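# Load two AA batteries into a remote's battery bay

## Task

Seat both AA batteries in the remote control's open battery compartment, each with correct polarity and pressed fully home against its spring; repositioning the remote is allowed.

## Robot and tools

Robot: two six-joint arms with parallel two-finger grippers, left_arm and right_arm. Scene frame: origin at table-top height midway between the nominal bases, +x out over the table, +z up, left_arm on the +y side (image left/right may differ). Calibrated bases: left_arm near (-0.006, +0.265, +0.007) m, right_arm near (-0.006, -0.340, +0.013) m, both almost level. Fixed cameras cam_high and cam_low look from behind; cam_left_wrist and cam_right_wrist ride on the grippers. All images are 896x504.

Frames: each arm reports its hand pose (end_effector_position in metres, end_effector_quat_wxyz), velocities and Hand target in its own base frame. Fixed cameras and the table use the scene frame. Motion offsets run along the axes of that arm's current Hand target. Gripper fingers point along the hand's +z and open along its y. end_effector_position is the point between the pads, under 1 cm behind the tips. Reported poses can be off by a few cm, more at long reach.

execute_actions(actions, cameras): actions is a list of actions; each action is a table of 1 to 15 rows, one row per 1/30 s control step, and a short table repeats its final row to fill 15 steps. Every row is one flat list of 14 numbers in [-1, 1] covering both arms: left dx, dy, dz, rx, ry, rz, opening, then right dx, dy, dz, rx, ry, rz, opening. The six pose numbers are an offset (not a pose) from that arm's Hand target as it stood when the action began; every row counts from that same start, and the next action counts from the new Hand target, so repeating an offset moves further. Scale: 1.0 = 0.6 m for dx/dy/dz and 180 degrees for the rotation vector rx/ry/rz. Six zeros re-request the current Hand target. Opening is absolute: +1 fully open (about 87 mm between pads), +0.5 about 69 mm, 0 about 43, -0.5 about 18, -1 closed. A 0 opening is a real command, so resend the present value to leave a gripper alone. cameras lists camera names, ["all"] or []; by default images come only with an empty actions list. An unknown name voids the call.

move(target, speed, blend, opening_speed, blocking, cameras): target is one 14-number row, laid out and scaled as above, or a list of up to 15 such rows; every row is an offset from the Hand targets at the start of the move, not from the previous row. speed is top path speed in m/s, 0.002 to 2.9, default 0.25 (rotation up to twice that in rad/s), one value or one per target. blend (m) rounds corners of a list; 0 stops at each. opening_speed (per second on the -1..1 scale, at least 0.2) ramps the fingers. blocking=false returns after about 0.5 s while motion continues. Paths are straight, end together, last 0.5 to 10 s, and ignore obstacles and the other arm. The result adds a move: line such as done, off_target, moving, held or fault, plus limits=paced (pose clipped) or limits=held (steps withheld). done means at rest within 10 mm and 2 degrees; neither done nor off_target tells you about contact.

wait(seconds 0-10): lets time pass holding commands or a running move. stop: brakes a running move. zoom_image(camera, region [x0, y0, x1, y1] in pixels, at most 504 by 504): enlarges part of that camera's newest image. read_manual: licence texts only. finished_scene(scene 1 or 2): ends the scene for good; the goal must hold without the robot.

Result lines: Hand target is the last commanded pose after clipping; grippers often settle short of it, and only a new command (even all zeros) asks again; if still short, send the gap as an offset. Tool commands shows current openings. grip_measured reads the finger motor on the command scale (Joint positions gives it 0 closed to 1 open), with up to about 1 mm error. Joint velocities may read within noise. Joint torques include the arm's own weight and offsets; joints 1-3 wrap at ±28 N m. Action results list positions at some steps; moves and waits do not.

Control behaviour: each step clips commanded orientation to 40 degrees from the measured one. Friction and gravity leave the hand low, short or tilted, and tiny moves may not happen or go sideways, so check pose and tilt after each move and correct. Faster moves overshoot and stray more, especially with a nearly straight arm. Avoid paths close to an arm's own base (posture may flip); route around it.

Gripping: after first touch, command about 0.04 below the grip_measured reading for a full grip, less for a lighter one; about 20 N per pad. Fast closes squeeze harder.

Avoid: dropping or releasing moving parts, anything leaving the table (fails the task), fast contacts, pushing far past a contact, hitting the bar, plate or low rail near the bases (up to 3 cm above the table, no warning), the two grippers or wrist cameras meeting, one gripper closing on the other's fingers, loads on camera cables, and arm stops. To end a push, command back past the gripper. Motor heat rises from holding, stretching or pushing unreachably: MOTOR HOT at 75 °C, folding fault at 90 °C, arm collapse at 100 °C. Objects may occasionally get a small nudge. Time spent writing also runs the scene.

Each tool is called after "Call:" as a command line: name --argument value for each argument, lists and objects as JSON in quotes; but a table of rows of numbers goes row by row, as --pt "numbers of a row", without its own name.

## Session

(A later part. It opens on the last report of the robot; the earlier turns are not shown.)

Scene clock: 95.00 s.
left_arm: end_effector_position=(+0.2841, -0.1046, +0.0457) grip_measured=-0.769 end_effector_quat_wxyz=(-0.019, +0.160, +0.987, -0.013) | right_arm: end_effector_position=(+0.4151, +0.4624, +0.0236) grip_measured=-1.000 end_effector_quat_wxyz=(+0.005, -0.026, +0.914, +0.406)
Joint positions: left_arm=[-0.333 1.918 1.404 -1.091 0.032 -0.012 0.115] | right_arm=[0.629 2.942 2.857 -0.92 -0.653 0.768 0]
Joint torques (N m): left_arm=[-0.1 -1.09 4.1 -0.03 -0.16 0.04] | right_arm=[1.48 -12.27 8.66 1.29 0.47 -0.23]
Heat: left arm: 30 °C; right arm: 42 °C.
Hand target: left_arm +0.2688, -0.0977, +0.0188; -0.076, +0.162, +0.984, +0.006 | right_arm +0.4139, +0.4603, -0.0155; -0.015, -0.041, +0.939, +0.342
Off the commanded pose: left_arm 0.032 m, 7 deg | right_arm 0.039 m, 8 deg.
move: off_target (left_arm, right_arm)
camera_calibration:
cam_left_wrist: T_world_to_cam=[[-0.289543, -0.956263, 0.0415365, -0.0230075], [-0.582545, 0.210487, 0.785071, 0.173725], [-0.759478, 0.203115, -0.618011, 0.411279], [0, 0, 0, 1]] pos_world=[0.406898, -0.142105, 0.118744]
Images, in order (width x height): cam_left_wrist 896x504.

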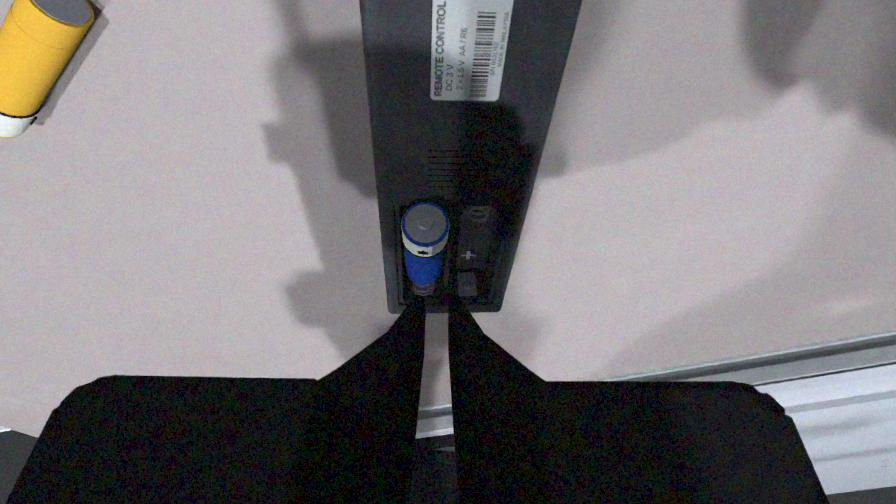

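Call:
move --pt "0.0 0 -0.05 0 -0.02 0 -0.3 0 0 0 0 0 0 -1" --pt "-0.065 -0.003 -0.05 0 -0.157 0 -0.3 0 0 0 0 0 0 -1" --speed 0.1 --cameras '["cam_left_wrist","cam_right_wrist","cam_high"]'

Call:
zoom_image --camera "cam_left_wrist" --region '[340, 180, 560, 400]'

Scene clock: 99.20 s.
left_arm: end_effector_position=(+0.3067, -0.1104, +0.0346) grip_measured=-0.300 end_effector_quat_wxyz=(+0.145, +0.159, +0.976, -0.033) | right_arm: end_effector_position=(+0.4152, +0.4625, +0.0232) grip_measured=-1.000 end_effector_quat_wxyz=(+0.006, -0.027, +0.914, +0.405)
Joint positions: left_arm=[-0.336 1.71 1.106 -0.668 0.015 -0.014 0.35] | right_arm=[0.63 2.942 2.857 -0.92 -0.65 0.765 0]
Joint torques (N m): left_arm=[-0.31 -8.72 5.37 0.97 -0.09 -0.07] | right_arm=[1.42 -12.26 8.72 1.3 0.45 -0.2]
Heat: left arm: 30 °C; right arm: 42 °C.
Hand target: left_arm +0.3092, -0.1129, +0.0425; +0.166, +0.159, +0.973, -0.034 | right_arm +0.4139, +0.4602, -0.0155; -0.015, -0.041, +0.939, +0.342
Off the commanded pose: left_arm 0.009 m, 2 deg | right_arm 0.039 m, 8 deg.
move: off_target (right_arm)
camera_calibration:
cam_left_wrist: T_world_to_cam=[[-0.300314, -0.953136, 0.0366555, -0.0177446], [-0.796832, 0.271818, 0.539605, 0.277847], [-0.524281, 0.132843, -0.84112, 0.35062], [0, 0, 0, 1]] pos_world=[0.399892, -0.139014, 0.145636]
cam_right_wrist: T_world_to_cam=[[0.0674419, -0.674342, -0.735333, 0.297963], [-0.631044, -0.5997, 0.492081, 0.549473], [-0.77281, 0.430841, -0.465984, 0.28209], [0, 0, 0, 1]] pos_world=[0.544648, 0.408912, 0.0801658]
Images, in order (width x height): cam_high 896x504, cam_left_wrist 896x504, cam_right_wrist 896x504.

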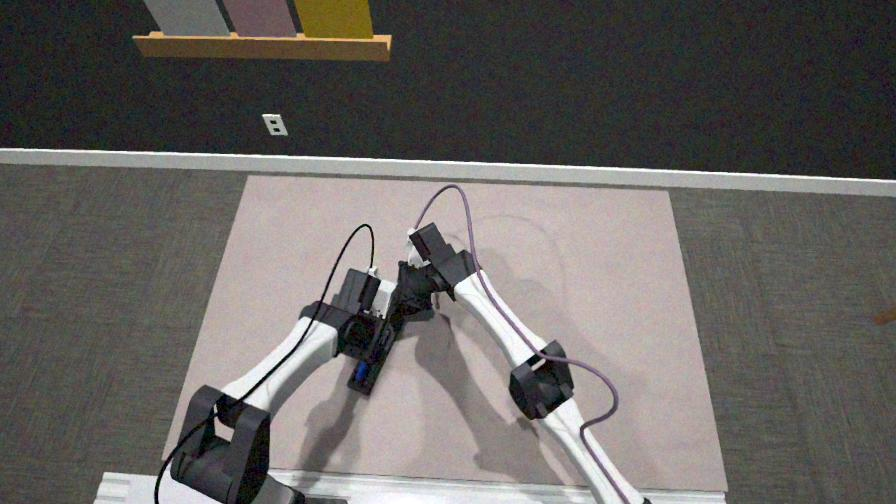

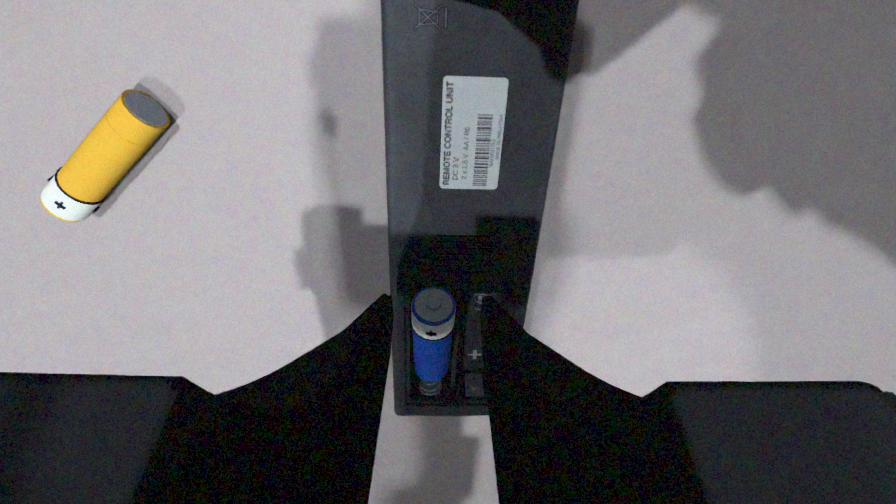

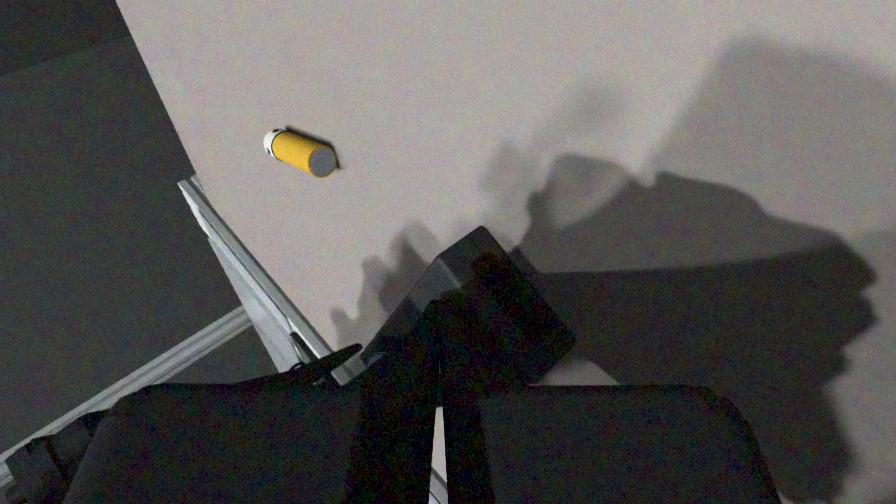

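Scaled by 2.291 from the camera's 896x504 image, which has a finer 1280x720 frame.

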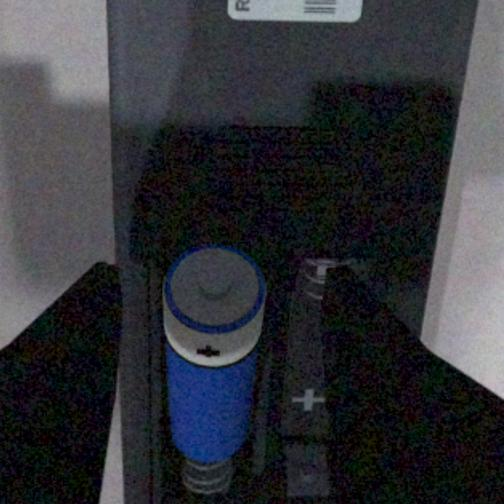

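Call:
move --pt "0.0297 0.0033 0.0149 0 0 0.007 -0.3 0 0 0 0 0 0 -1" --pt "0.0297 0.0033 0.0149 0 0 0.007 -0.69 0 0 0 0 0 0 -1" --speed 0.06 --opening_speed 0.6 --cameras '["cam_left_wrist"]'

Call:
zoom_image --camera "cam_left_wrist" --region '[340, 180, 560, 400]'

Scene clock: 101.23 s.
left_arm: end_effector_position=(+0.2986, -0.1044, +0.0264) grip_measured=-0.621 end_effector_quat_wxyz=(+0.158, +0.164, +0.973, -0.027) | right_arm: end_effector_position=(+0.4152, +0.4625, +0.0233) grip_measured=-1.000 end_effector_quat_wxyz=(+0.006, -0.027, +0.914, +0.405)
Joint positions: left_arm=[-0.336 1.666 1.018 -0.6 0 -0.002 0.19] | right_arm=[0.63 2.942 2.857 -0.919 -0.65 0.765 0]
Joint torques (N m): left_arm=[-0.18 -7.32 4.72 0.96 0.04 0.07] | right_arm=[1.4 -12.25 8.72 1.29 0.45 -0.2]
Heat: left arm: 30 °C; right arm: 43 °C.
Hand target: left_arm +0.2967, -0.1067, +0.0281; +0.167, +0.169, +0.971, -0.032 | right_arm +0.4139, +0.4602, -0.0155; -0.015, -0.041, +0.939, +0.342
Off the commanded pose: left_arm 0.003 m, 1 deg | right_arm 0.039 m, 8 deg.
move: off_target (right_arm)
camera_calibration:
cam_left_wrist: T_world_to_cam=[[-0.307646, -0.951293, 0.0198998, -0.0112766], [-0.809863, 0.272772, 0.519344, 0.278634], [-0.499476, 0.143658, -0.854334, 0.332723], [0, 0, 0, 1]] pos_world=[0.388373, -0.134529, 0.139774]
Images, in order (width x height): cam_left_wrist 896x504.

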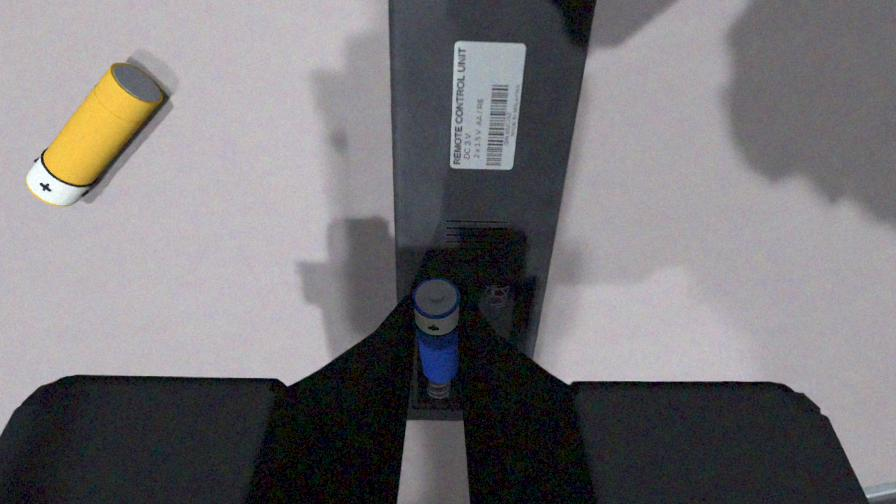

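Scaled by 2.291 from the camera's 896x504 image, which has a finer 1280x720 frame.

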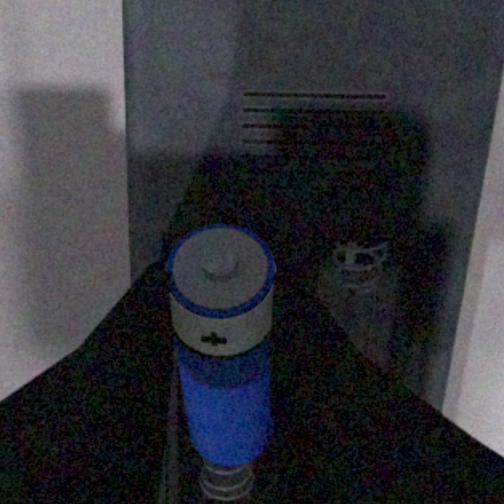

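Call:
move --target '[0.025,0,-0.0095,0,0,0,-0.72,0,0,0,0,0,0,-1]' --speed 0.04

Call:
move --target '[0.011,0,-0.004,0,0,0,-0.72,0,0,0,0,0,0,-1]' --speed 0.04 --cameras '["cam_left_wrist"]'

Call:
zoom_image --camera "cam_left_wrist" --region '[340, 180, 560, 400]'

Scene clock: 102.20 s.
left_arm: end_effector_position=(+0.2901, -0.1014, +0.0266) grip_measured=-0.621 end_effector_quat_wxyz=(+0.170, +0.163, +0.971, -0.029) | right_arm: end_effector_position=(+0.4112, +0.4668, +0.0235) grip_measured=-1.000 end_effector_quat_wxyz=(+0.005, -0.032, +0.913, +0.406)
Joint positions: left_arm=[-0.336 1.612 0.956 -0.568 0 -0.002 0.19] | right_arm=[0.64 2.942 2.857 -0.917 -0.65 0.765 0]
Joint torques (N m): left_arm=[-0.14 -7.36 4.72 0.68 0.04 0.07] | right_arm=[0.46 -12.27 8.69 1.27 0.45 -0.2]
Heat: left arm: 30 °C; right arm: 43 °C.
Hand target: left_arm +0.2817, -0.1013, +0.0285; +0.167, +0.169, +0.971, -0.032 | right_arm +0.4140, +0.4602, -0.0155; -0.015, -0.041, +0.939, +0.342
Off the commanded pose: left_arm 0.009 m, 1 deg | right_arm 0.040 m, 8 deg.
move: off_target (right_arm)

Scene clock: 102.97 s.
left_arm: end_effector_position=(+0.2859, -0.1000, +0.0273) grip_measured=-0.621 end_effector_quat_wxyz=(+0.175, +0.163, +0.970, -0.030) | right_arm: end_effector_position=(+0.4103, +0.4676, +0.0235) grip_measured=-1.000 end_effector_quat_wxyz=(+0.005, -0.033, +0.913, +0.406)
Joint positions: left_arm=[-0.336 1.586 0.93 -0.558 0 -0.002 0.19] | right_arm=[0.641 2.942 2.857 -0.917 -0.65 0.765 0]
Joint torques (N m): left_arm=[-0.13 -7.21 4.71 0.59 0.04 0.08] | right_arm=[0.29 -12.26 8.7 1.27 0.45 -0.2]
Heat: left arm: 30 °C; right arm: 43 °C.
Hand target: left_arm +0.2751, -0.0989, +0.0286; +0.167, +0.169, +0.971, -0.032 | right_arm +0.4139, +0.4603, -0.0155; -0.015, -0.041, +0.939, +0.342
Off the commanded pose: left_arm 0.011 m, 1 deg | right_arm 0.040 m, 8 deg.
move: off_target (left_arm, right_arm)
camera_calibration:
cam_left_wrist: T_world_to_cam=[[-0.308284, -0.951069, 0.0207024, -0.0107971], [-0.826043, 0.278424, 0.490033, 0.272727], [-0.471819, 0.133968, -0.871458, 0.318094], [0, 0, 0, 1]] pos_world=[0.372038, -0.128817, 0.143784]
Images, in order (width x height): cam_left_wrist 896x504.

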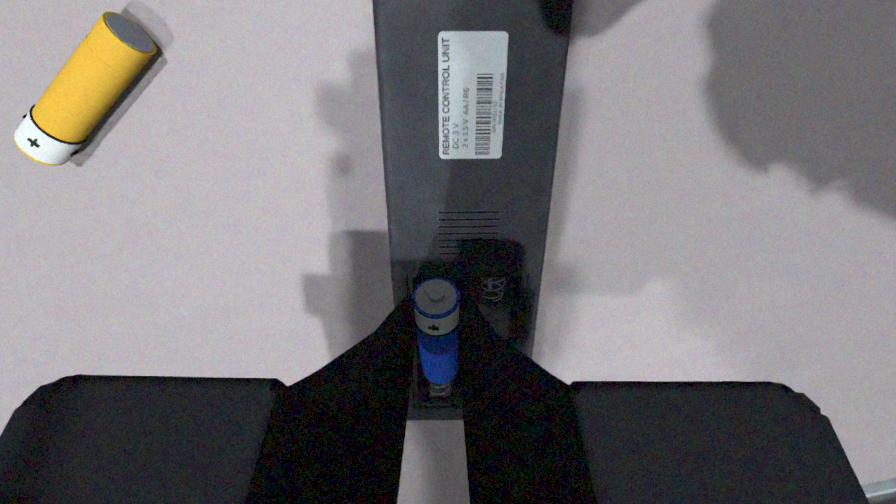

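Scaled by 2.291 from the camera's 896x504 image, which has a finer 1280x720 frame.

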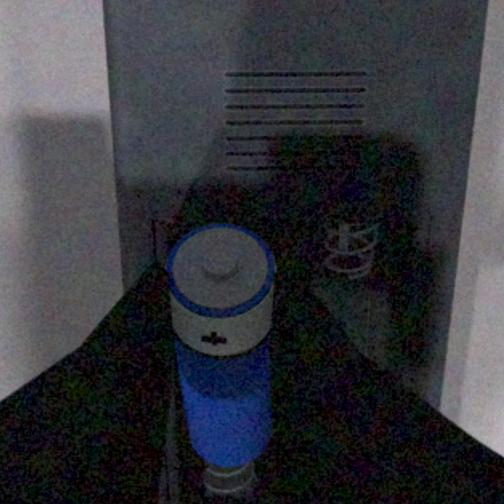

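Call:
move --target '[0.003,0,0.0,0,0.06,0,-0.72,0,0,0,0,0,0,-1]' --speed 0.05 --cameras '["cam_left_wrist"]'

Call:
zoom_image --camera "cam_left_wrist" --region '[340, 180, 560, 400]'

Scene clock: 105.47 s.
left_arm: end_effector_position=(+0.2835, -0.0991, +0.0264) grip_measured=-0.621 end_effector_quat_wxyz=(+0.103, +0.165, +0.981, -0.018) | right_arm: end_effector_position=(+0.4090, +0.4686, +0.0235) grip_measured=-1.000 end_effector_quat_wxyz=(+0.004, -0.034, +0.913, +0.406)
Joint positions: left_arm=[-0.336 1.707 1.076 -0.73 0 -0.002 0.19] | right_arm=[0.644 2.942 2.857 -0.917 -0.65 0.765 0]
Joint torques (N m): left_arm=[-0.18 -4.86 8.69 -0.13 0.04 0.08] | right_arm=[0.03 -12.26 8.7 1.27 0.45 -0.2]
Heat: left arm: 30 °C; right arm: 43 °C.
Hand target: left_arm +0.2735, -0.0984, +0.0281; +0.075, +0.172, +0.982, -0.016 | right_arm +0.4139, +0.4603, -0.0155; -0.015, -0.041, +0.939, +0.342
Off the commanded pose: left_arm 0.010 m, 3 deg | right_arm 0.040 m, 8 deg.
move: off_target (left_arm, right_arm)
camera_calibration:
cam_left_wrist: T_world_to_cam=[[-0.305678, -0.95198, 0.0171822, -0.0114549], [-0.7497, 0.251773, 0.612013, 0.243424], [-0.58695, 0.174198, -0.790661, 0.350611], [0, 0, 0, 1]] pos_world=[0.384785, -0.133268, 0.128433]
Images, in order (width x height): cam_left_wrist 896x504.

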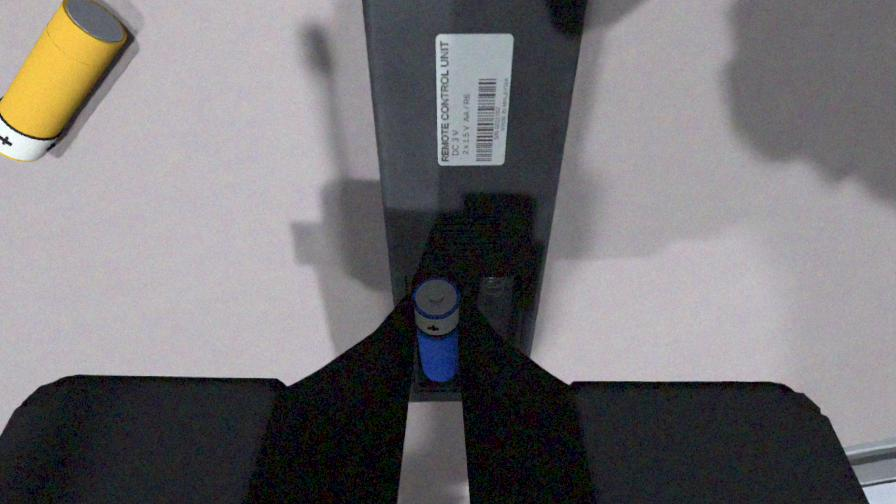

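Scaled by 2.291 from the camera's 896x504 image, which has a finer 1280x720 frame.

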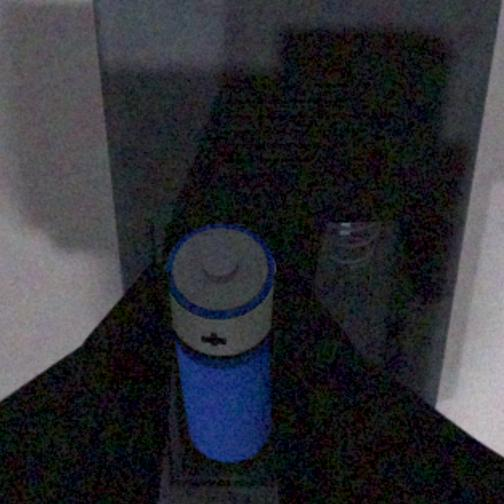

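Call:
move --target '[-0.004,0,0.003,0,0.045,0,-0.72,0,0,0,0,0,0,-1]' --speed 0.05 --cameras '["cam_left_wrist"]'

Call:
zoom_image --camera "cam_left_wrist" --region '[340, 180, 560, 400]'

Scene clock: 107.40 s.
left_arm: end_effector_position=(+0.2823, -0.0985, +0.0346) grip_measured=-0.621 end_effector_quat_wxyz=(+0.033, +0.164, +0.986, -0.005) | right_arm: end_effector_position=(+0.4091, +0.4683, +0.0238) grip_measured=-1.000 end_effector_quat_wxyz=(+0.004, -0.035, +0.913, +0.407)
Joint positions: left_arm=[-0.335 1.823 1.248 -0.93 -0.001 -0.006 0.19] | right_arm=[0.643 2.942 2.857 -0.917 -0.653 0.765 0]
Joint torques (N m): left_arm=[-0.24 -3.52 7.32 0.06 0.04 0.13] | right_arm=[0.1 -12.31 8.66 1.27 0.48 -0.19]
Heat: left arm: 31 °C; right arm: 43 °C.
Hand target: left_arm +0.2759, -0.0992, +0.0265; +0.005, +0.172, +0.985, -0.003 | right_arm +0.4140, +0.4602, -0.0155; -0.015, -0.041, +0.939, +0.342
Off the commanded pose: left_arm 0.010 m, 3 deg | right_arm 0.040 m, 8 deg.
move: off_target (left_arm, right_arm)
camera_calibration:
cam_left_wrist: T_world_to_cam=[[-0.299832, -0.953915, 0.0121347, -0.013079], [-0.6601, 0.21663, 0.719263, 0.204876], [-0.688745, 0.207648, -0.694631, 0.385045], [0, 0, 0, 1]] pos_world=[0.396515, -0.136812, 0.120263]
Images, in order (width x height): cam_left_wrist 896x504.

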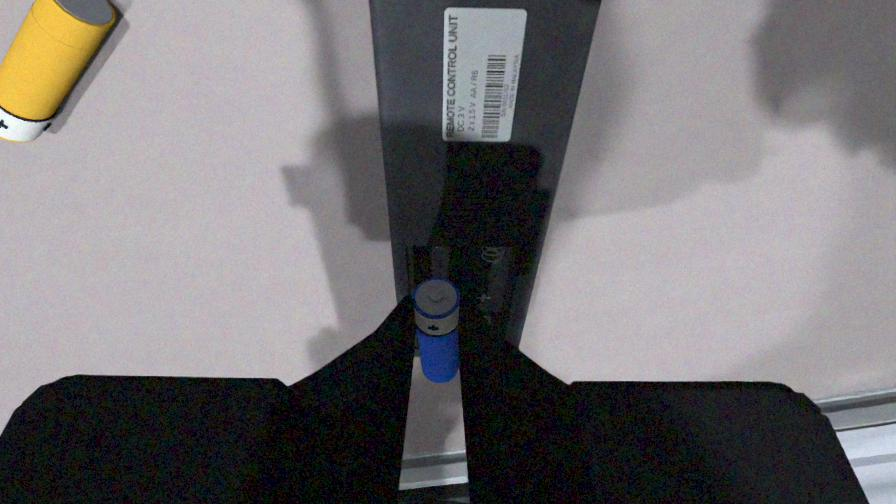

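Scaled by 2.291 from the camera's 896x504 image, which has a finer 1280x720 frame.

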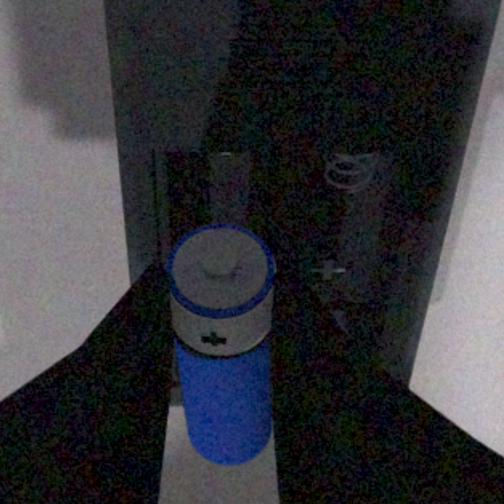

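Call:
move --pt "0 0 -0.045 0 0 0 -0.72 0 0 0 0 0 0 -1" --pt "-0.0325 0 -0.045 0 -0.111 0 -0.72 0 0 0 0 0 0 -1" --speed 0.08 --cameras '["cam_left_wrist"]'

Call:
zoom_image --camera "cam_left_wrist" --region '[340, 200, 560, 420]'

Scene clock: 111.53 s.
left_arm: end_effector_position=(+0.2921, -0.1018, +0.0469) grip_measured=-0.621 end_effector_quat_wxyz=(+0.157, +0.163, +0.974, -0.026) | right_arm: end_effector_position=(+0.4092, +0.4683, +0.0237) grip_measured=-1.000 end_effector_quat_wxyz=(+0.004, -0.035, +0.913, +0.407)
Joint positions: left_arm=[-0.335 1.615 1.05 -0.687 -0.001 -0.004 0.19] | right_arm=[0.643 2.942 2.857 -0.917 -0.652 0.764 0]
Joint torques (N m): left_arm=[-0.18 -7.95 5.53 1 0.06 0.1] | right_arm=[0.1 -12.29 8.66 1.27 0.48 -0.18]
Heat: left arm: 31 °C; right arm: 44 °C.
Hand target: left_arm +0.2941, -0.1056, +0.0537; +0.176, +0.169, +0.969, -0.033 | right_arm +0.4140, +0.4602, -0.0155; -0.015, -0.041, +0.939, +0.342
Off the commanded pose: left_arm 0.008 m, 3 deg | right_arm 0.040 m, 8 deg.
move: off_target (left_arm, right_arm)
camera_calibration:
cam_left_wrist: T_world_to_cam=[[-0.305022, -0.952158, 0.0189072, -0.0120098], [-0.808886, 0.269502, 0.522562, 0.261254], [-0.502657, 0.144099, -0.852391, 0.347574], [0, 0, 0, 1]] pos_world=[0.382372, -0.131929, 0.159974]
Images, in order (width x height): cam_left_wrist 896x504.

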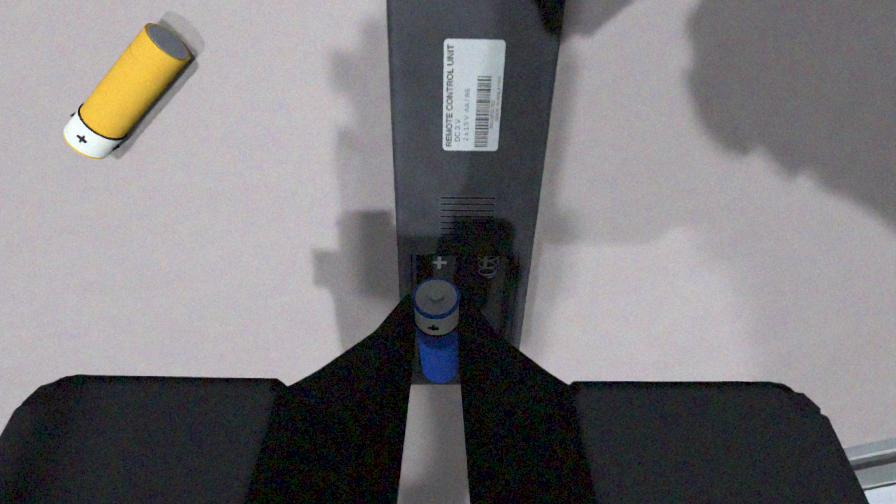

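Scaled by 2.291 from the camera's 896x504 image, which has a finer 1280x720 frame.

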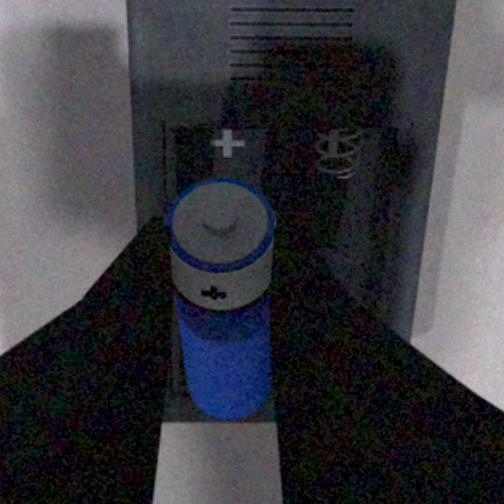

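Call:
move --target '[0.0097,0,0.0363,0,0,0,-0.72,0,0,0,0,0,0,-1]' --speed 0.06 --cameras '["cam_left_wrist"]'

Call:
zoom_image --camera "cam_left_wrist" --region '[340, 200, 560, 420]'

Scene clock: 112.83 s.
left_arm: end_effector_position=(+0.2966, -0.1033, +0.0355) grip_measured=-0.621 end_effector_quat_wxyz=(+0.175, +0.162, +0.971, -0.030) | right_arm: end_effector_position=(+0.4092, +0.4683, +0.0237) grip_measured=-1.000 end_effector_quat_wxyz=(+0.004, -0.035, +0.913, +0.407)
Joint positions: left_arm=[-0.335 1.615 0.995 -0.594 -0.001 -0.004 0.19] | right_arm=[0.643 2.942 2.857 -0.917 -0.652 0.764 0]
Joint torques (N m): left_arm=[-0.21 -4.93 5.55 1.08 0.05 0.09] | right_arm=[0.1 -12.29 8.65 1.27 0.47 -0.18]
Heat: left arm: 31 °C; right arm: 44 °C.
Hand target: left_arm +0.2961, -0.1065, +0.0313; +0.176, +0.169, +0.969, -0.033 | right_arm +0.4140, +0.4602, -0.0155; -0.015, -0.041, +0.939, +0.342
Off the commanded pose: left_arm 0.005 m, 1 deg | right_arm 0.040 m, 8 deg.
move: off_target (right_arm)
camera_calibration:
cam_left_wrist: T_world_to_cam=[[-0.305676, -0.951927, 0.0199057, -0.0117992], [-0.827142, 0.275845, 0.489638, 0.278552], [-0.47159, 0.133206, -0.871699, 0.330664], [0, 0, 0, 1]] pos_world=[0.382733, -0.132115, 0.152085]
Images, in order (width x height): cam_left_wrist 896x504.

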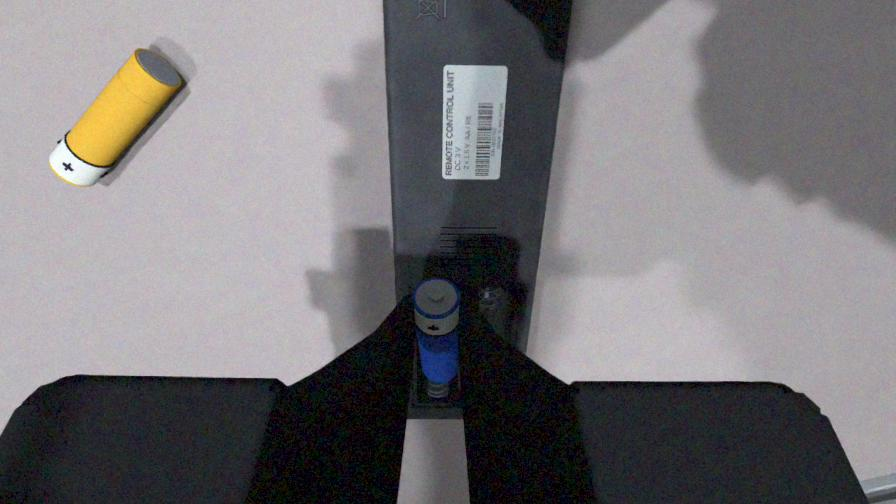

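Scaled by 2.291 from the camera's 896x504 image, which has a finer 1280x720 frame.

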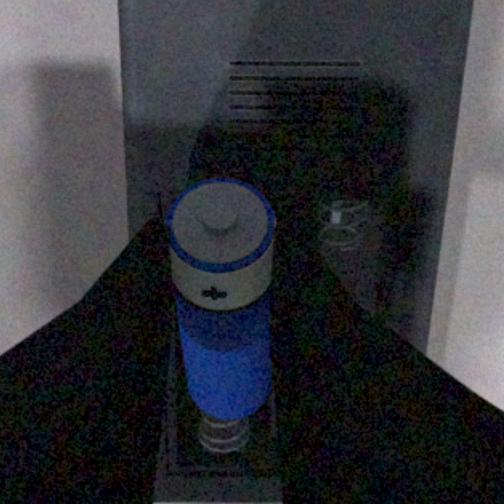

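Call:
move --target '[0.0098,0,0.007,0,0,0,-0.72,0,0,0,0,0,0,-1]' --speed 0.05

Call:
move --target '[0.020,0,-0.007,0,0,0,-0.72,0,0,0,0,0,0,-1]' --speed 0.04 --cameras '["cam_left_wrist"]'

Call:
zoom_image --camera "cam_left_wrist" --region '[340, 200, 560, 420]'

Scene clock: 113.87 s.
left_arm: end_effector_position=(+0.2923, -0.1019, +0.0278) grip_measured=-0.621 end_effector_quat_wxyz=(+0.172, +0.162, +0.971, -0.029) | right_arm: end_effector_position=(+0.4092, +0.4683, +0.0237) grip_measured=-1.000 end_effector_quat_wxyz=(+0.004, -0.035, +0.913, +0.407)
Joint positions: left_arm=[-0.335 1.615 0.963 -0.568 -0.001 -0.004 0.19] | right_arm=[0.643 2.942 2.857 -0.917 -0.652 0.764 0]
Joint torques (N m): left_arm=[-0.23 -5.24 5.48 1.05 0.05 0.09] | right_arm=[0.1 -12.29 8.65 1.27 0.48 -0.18]
Heat: left arm: 31 °C; right arm: 44 °C.
Hand target: left_arm +0.2922, -0.1051, +0.0253; +0.176, +0.169, +0.969, -0.033 | right_arm +0.4140, +0.4602, -0.0155; -0.015, -0.041, +0.939, +0.342
Off the commanded pose: left_arm 0.004 m, 1 deg | right_arm 0.040 m, 8 deg.
move: off_target (right_arm)

Scene clock: 114.67 s.
left_arm: end_effector_position=(+0.2888, -0.1007, +0.0262) grip_measured=-0.621 end_effector_quat_wxyz=(+0.181, +0.162, +0.970, -0.031) | right_arm: end_effector_position=(+0.4092, +0.4683, +0.0237) grip_measured=-1.000 end_effector_quat_wxyz=(+0.004, -0.035, +0.913, +0.407)
Joint positions: left_arm=[-0.335 1.589 0.925 -0.539 -0.001 -0.004 0.19] | right_arm=[0.643 2.942 2.857 -0.917 -0.652 0.764 0]
Joint torques (N m): left_arm=[-0.14 -6.65 4.37 0.81 0.06 0.1] | right_arm=[0.1 -12.29 8.66 1.27 0.47 -0.18]
Heat: left arm: 31 °C; right arm: 44 °C.
Hand target: left_arm +0.2804, -0.1009, +0.0251; +0.176, +0.169, +0.969, -0.033 | right_arm +0.4140, +0.4602, -0.0155; -0.015, -0.041, +0.939, +0.342
Off the commanded pose: left_arm 0.009 m, 1 deg | right_arm 0.040 m, 8 deg.
move: off_target (right_arm)
camera_calibration:
cam_left_wrist: T_world_to_cam=[[-0.305959, -0.951831, 0.0201788, -0.0112904], [-0.8325, 0.277764, 0.479365, 0.27792], [-0.461879, 0.129867, -0.877384, 0.315467], [0, 0, 0, 1]] pos_world=[0.373621, -0.128911, 0.143788]
Images, in order (width x height): cam_left_wrist 896x504.

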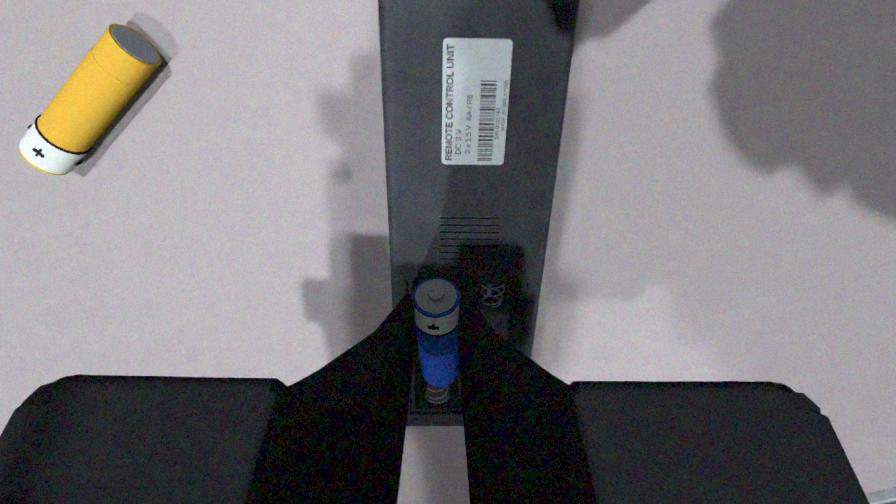

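Scaled by 2.291 from the camera's 896x504 image, which has a finer 1280x720 frame.

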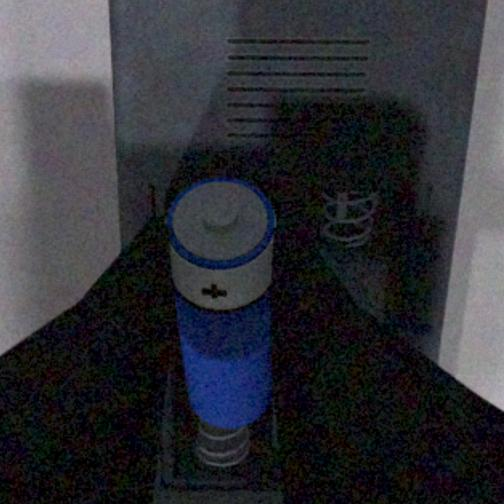

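Call:
move --target '[0.013,0,-0.0045,0,0,0,-0.72,0,0,0,0,0,0,-1]' --speed 0.04

Call:
move --target '[0.004,0,0.004,0,0.055,0,-0.72,0,0,0,0,0,0,-1]' --speed 0.04 --cameras '["cam_left_wrist"]'

Call:
zoom_image --camera "cam_left_wrist" --region '[340, 200, 560, 420]'

Scene clock: 115.57 s.
left_arm: end_effector_position=(+0.2862, -0.0998, +0.0272) grip_measured=-0.621 end_effector_quat_wxyz=(+0.191, +0.162, +0.968, -0.032) | right_arm: end_effector_position=(+0.4093, +0.4682, +0.0236) grip_measured=-1.000 end_effector_quat_wxyz=(+0.004, -0.035, +0.913, +0.406)
Joint positions: left_arm=[-0.335 1.559 0.896 -0.518 -0.001 -0.004 0.19] | right_arm=[0.643 2.942 2.857 -0.917 -0.652 0.764 0]
Joint torques (N m): left_arm=[-0.13 -6.53 4.27 0.63 0.05 0.1] | right_arm=[0.1 -12.29 8.68 1.27 0.47 -0.18]
Heat: left arm: 31 °C; right arm: 44 °C.
Hand target: left_arm +0.2726, -0.0981, +0.0248; +0.176, +0.169, +0.969, -0.033 | right_arm +0.4140, +0.4602, -0.0155; -0.015, -0.041, +0.939, +0.342
Off the commanded pose: left_arm 0.014 m, 2 deg | right_arm 0.040 m, 8 deg.
move: off_target (left_arm, right_arm)

Scene clock: 118.07 s.
left_arm: end_effector_position=(+0.2825, -0.0985, +0.0256) grip_measured=-0.621 end_effector_quat_wxyz=(+0.124, +0.163, +0.979, -0.021) | right_arm: end_effector_position=(+0.4090, +0.4686, +0.0236) grip_measured=-1.000 end_effector_quat_wxyz=(+0.004, -0.035, +0.913, +0.406)
Joint positions: left_arm=[-0.335 1.667 1.025 -0.677 -0.001 -0.004 0.19] | right_arm=[0.644 2.942 2.857 -0.917 -0.652 0.764 0]
Joint torques (N m): left_arm=[-0.2 -3.86 7.73 0.07 0.05 0.11] | right_arm=[0.03 -12.27 8.68 1.27 0.47 -0.18]
Heat: left arm: 31 °C; right arm: 44 °C.
Hand target: left_arm +0.2712, -0.0976, +0.0217; +0.091, +0.171, +0.981, -0.019 | right_arm +0.4140, +0.4603, -0.0155; -0.015, -0.041, +0.939, +0.342
Off the commanded pose: left_arm 0.012 m, 4 deg | right_arm 0.040 m, 8 deg.
move: off_target (left_arm, right_arm)
camera_calibration:
cam_left_wrist: T_world_to_cam=[[-0.303931, -0.952533, 0.0175152, -0.0117909], [-0.773675, 0.257507, 0.578894, 0.251318], [-0.555926, 0.162393, -0.815215, 0.339948], [0, 0, 0, 1]] pos_world=[0.37984, -0.131152, 0.131851]
Images, in order (width x height): cam_left_wrist 896x504.

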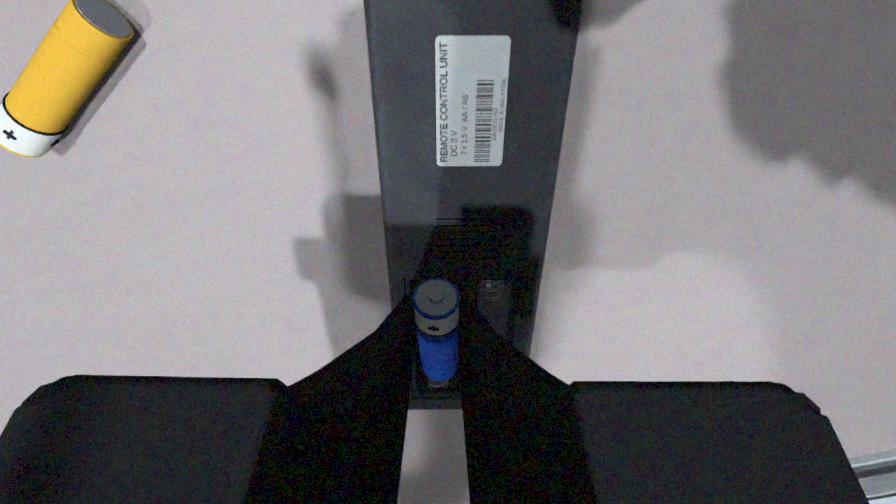

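Scaled by 2.291 from the camera's 896x504 image, which has a finer 1280x720 frame.

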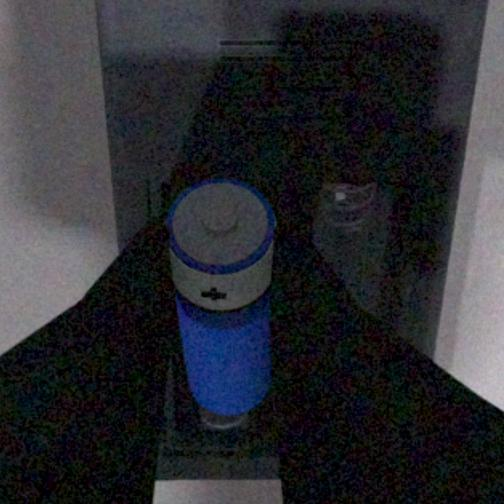

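Call:
move --target '[0.001,0,0.01,0,0.012,0,-0.72,0,0,0,0,0,0,-1]' --speed 0.04 --cameras '["cam_left_wrist"]'

Call:
zoom_image --camera "cam_left_wrist" --region '[340, 200, 560, 420]'

Scene clock: 118.97 s.
left_arm: end_effector_position=(+0.2828, -0.0986, +0.0254) grip_measured=-0.621 end_effector_quat_wxyz=(+0.106, +0.164, +0.981, -0.018) | right_arm: end_effector_position=(+0.4090, +0.4686, +0.0236) grip_measured=-1.000 end_effector_quat_wxyz=(+0.004, -0.035, +0.913, +0.406)
Joint positions: left_arm=[-0.335 1.7 1.064 -0.719 -0.001 -0.004 0.19] | right_arm=[0.644 2.942 2.857 -0.917 -0.652 0.764 0]
Joint torques (N m): left_arm=[-0.2 -3.11 6.58 0.25 0.05 0.11] | right_arm=[0.05 -12.29 8.68 1.27 0.47 -0.18]
Heat: left arm: 31 °C; right arm: 45 °C.
Hand target: left_arm +0.2718, -0.0978, +0.0157; +0.073, +0.172, +0.982, -0.015 | right_arm +0.4140, +0.4603, -0.0155; -0.015, -0.041, +0.939, +0.342
Off the commanded pose: left_arm 0.015 m, 4 deg | right_arm 0.040 m, 8 deg.
move: off_target (left_arm, right_arm)
camera_calibration:
cam_left_wrist: T_world_to_cam=[[-0.303345, -0.952736, 0.0166381, -0.0119464], [-0.753603, 0.250555, 0.607704, 0.244581], [-0.58315, 0.171805, -0.793989, 0.348079], [0, 0, 0, 1]] pos_world=[0.383676, -0.132465, 0.127936]
Images, in order (width x height): cam_left_wrist 896x504.

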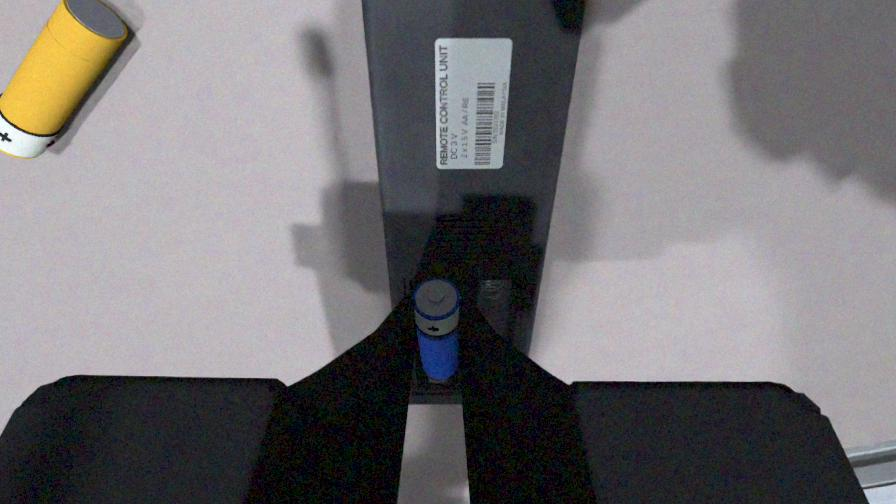

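Scaled by 2.291 from the camera's 896x504 image, which has a finer 1280x720 frame.

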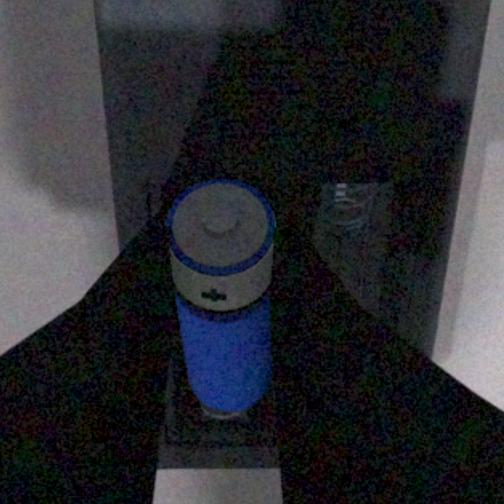

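Call:
move --pt "-0.012 0 0.004 0 0 0 -0.7 0 0 0 0 0 0 -1" --speed 0.03 --cameras '["cam_left_wrist"]'

Call:
zoom_image --camera "cam_left_wrist" --region '[340, 200, 560, 420]'

Scene clock: 119.87 s.
left_arm: end_effector_position=(+0.2834, -0.0988, +0.0255) grip_measured=-0.621 end_effector_quat_wxyz=(+0.094, +0.164, +0.982, -0.016) | right_arm: end_effector_position=(+0.4090, +0.4686, +0.0236) grip_measured=-1.000 end_effector_quat_wxyz=(+0.004, -0.035, +0.913, +0.406)
Joint positions: left_arm=[-0.335 1.724 1.093 -0.748 -0.001 -0.004 0.19] | right_arm=[0.644 2.942 2.857 -0.917 -0.652 0.764 0]
Joint torques (N m): left_arm=[-0.2 -2.93 6.37 0.54 0.05 0.1] | right_arm=[0.03 -12.29 8.69 1.27 0.47 -0.18]
Heat: left arm: 31 °C; right arm: 45 °C.
Hand target: left_arm +0.2789, -0.1004, +0.0144; +0.073, +0.172, +0.982, -0.015 | right_arm +0.4140, +0.4603, -0.0155; -0.015, -0.041, +0.939, +0.342
Off the commanded pose: left_arm 0.012 m, 3 deg | right_arm 0.040 m, 8 deg.
move: off_target (left_arm, right_arm)
camera_calibration:
cam_left_wrist: T_world_to_cam=[[-0.302981, -0.952863, 0.0159474, -0.012051], [-0.739535, 0.245638, 0.626698, 0.240023], [-0.601075, 0.178084, -0.779099, 0.353942], [0, 0, 0, 1]] pos_world=[0.386599, -0.133473, 0.125526]
Images, in order (width x height): cam_left_wrist 896x504.

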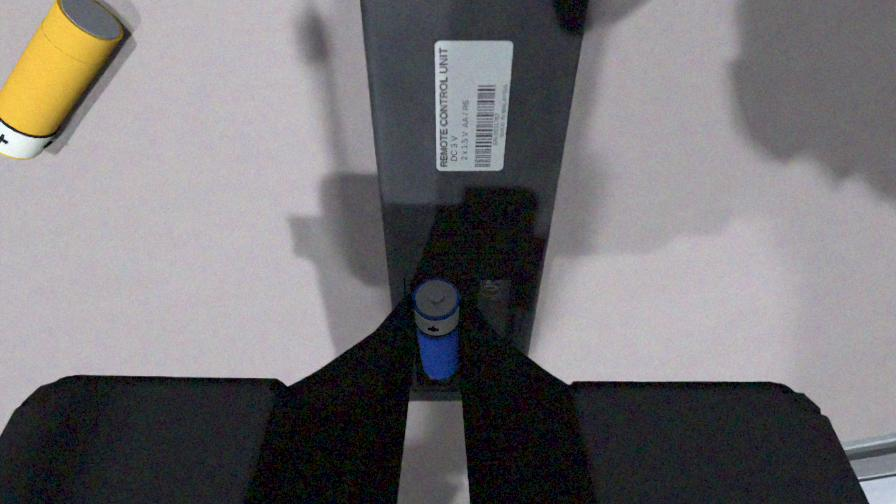

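Scaled by 2.291 from the camera's 896x504 image, which has a finer 1280x720 frame.

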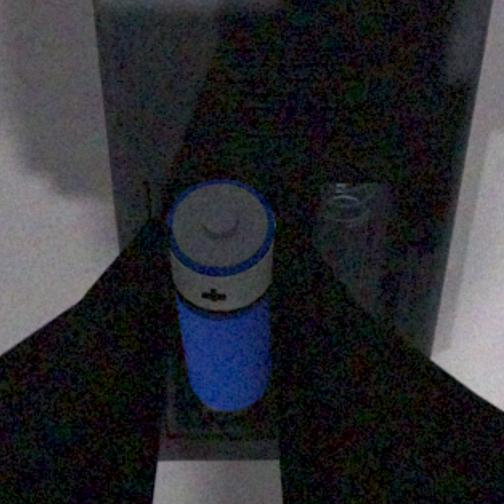

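Call:
move --pt "0 0 0 0 0 0 -0.45 0 0 0 0 0 0 -1" --pt "0 0 -0.06 0 0 0 -0.45 0 0 0 0 0 0 -1" --speed 0.08 --opening_speed 0.3 --cameras '["cam_left_wrist"]'

Call:
zoom_image --camera "cam_left_wrist" --region '[340, 200, 560, 420]'

Scene clock: 122.17 s.
left_arm: end_effector_position=(+0.2619, -0.0938, +0.0325) grip_measured=-0.450 end_effector_quat_wxyz=(+0.042, +0.164, +0.985, -0.013) | right_arm: end_effector_position=(+0.4090, +0.4686, +0.0236) grip_measured=-1.000 end_effector_quat_wxyz=(+0.004, -0.035, +0.913, +0.406)
Joint positions: left_arm=[-0.335 1.731 1.128 -0.88 0.012 -0.005 0.275] | right_arm=[0.644 2.942 2.857 -0.917 -0.652 0.764 0]
Joint torques (N m): left_arm=[-0.21 -8.66 9.63 0.29 -0.07 0.11] | right_arm=[0.03 -12.27 8.68 1.27 0.47 -0.18]
Heat: left arm: 31 °C; right arm: 45 °C.
Hand target: left_arm +0.2738, -0.0984, +0.0501; +0.073, +0.172, +0.982, -0.015 | right_arm +0.4140, +0.4603, -0.0155; -0.015, -0.041, +0.939, +0.342
Off the commanded pose: left_arm 0.022 m, 4 deg | right_arm 0.040 m, 8 deg.
move: off_target (left_arm, right_arm)
camera_calibration:
cam_left_wrist: T_world_to_cam=[[-0.301893, -0.952988, 0.0259848, -0.0144712], [-0.671208, 0.231827, 0.704085, 0.19683], [-0.677008, 0.195117, -0.70964, 0.364777], [0, 0, 0, 1]] pos_world=[0.374702, -0.130596, 0.120652]
Images, in order (width x height): cam_left_wrist 896x504.

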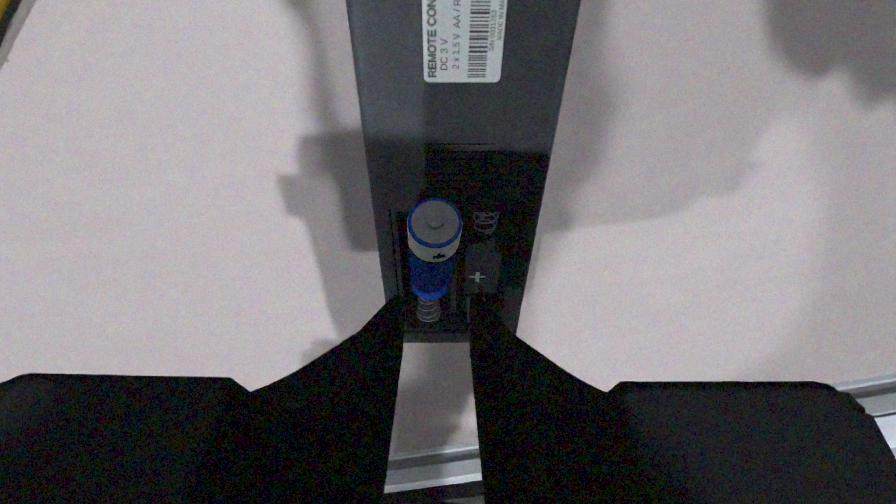

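Scaled by 2.291 from the camera's 896x504 image, which has a finer 1280x720 frame.

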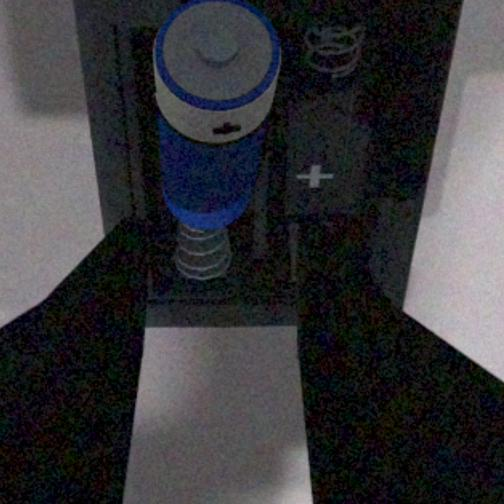

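Call:
move --pt "-0.0177 -0.0017 0.0 0 -0.064 0.015 -0.3 0 0 0 0 0 0 -1" --pt "-0.0123 -0.0017 0.0388 0 -0.064 0.015 -0.3 0 0 0 0 0 0 -1" --pt "-0.0123 -0.0017 0.0388 0 -0.064 0.015 -0.69 0 0 0 0 0 0 -1" --speed 0.06 --opening_speed 0.6 --cameras '["cam_left_wrist"]'

Call:
zoom_image --camera "cam_left_wrist" --region '[340, 200, 560, 420]'

Scene clock: 127.07 s.
left_arm: end_effector_position=(+0.2838, -0.1015, +0.0317) grip_measured=-0.657 end_effector_quat_wxyz=(+0.170, +0.185, +0.967, -0.032) | right_arm: end_effector_position=(+0.4090, +0.4686, +0.0236) grip_measured=-1.000 end_effector_quat_wxyz=(+0.004, -0.035, +0.913, +0.406)
Joint positions: left_arm=[-0.341 1.582 0.947 -0.589 0.012 0.035 0.172] | right_arm=[0.644 2.942 2.857 -0.917 -0.652 0.764 0]
Joint torques (N m): left_arm=[-0.38 -4.85 5.46 1.03 -0.04 0.1] | right_arm=[0.03 -12.27 8.68 1.27 0.47 -0.18]
Heat: left arm: 31 °C; right arm: 45 °C.
Hand target: left_arm +0.2836, -0.1032, +0.0282; +0.172, +0.192, +0.966, -0.031 | right_arm +0.4140, +0.4603, -0.0155; -0.015, -0.041, +0.939, +0.342
Off the commanded pose: left_arm 0.004 m, 1 deg | right_arm 0.040 m, 8 deg.
move: off_target (right_arm)
camera_calibration:
cam_left_wrist: T_world_to_cam=[[-0.350141, -0.936508, 0.018839, 0.000403221], [-0.808672, 0.312373, 0.49847, 0.267497], [-0.472706, 0.1593, -0.866702, 0.323792], [0, 0, 0, 1]] pos_world=[0.369517, -0.134761, 0.147284]
Images, in order (width x height): cam_left_wrist 896x504.

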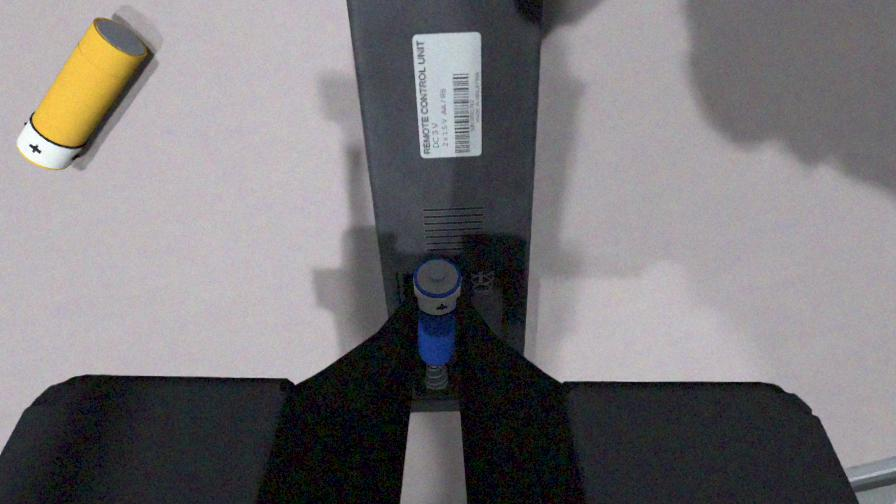

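Scaled by 2.291 from the camera's 896x504 image, which has a finer 1280x720 frame.

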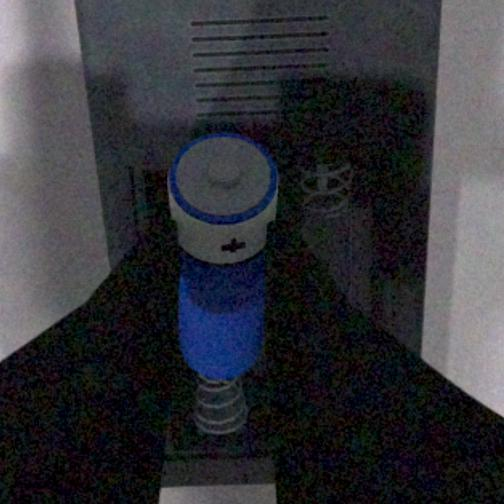

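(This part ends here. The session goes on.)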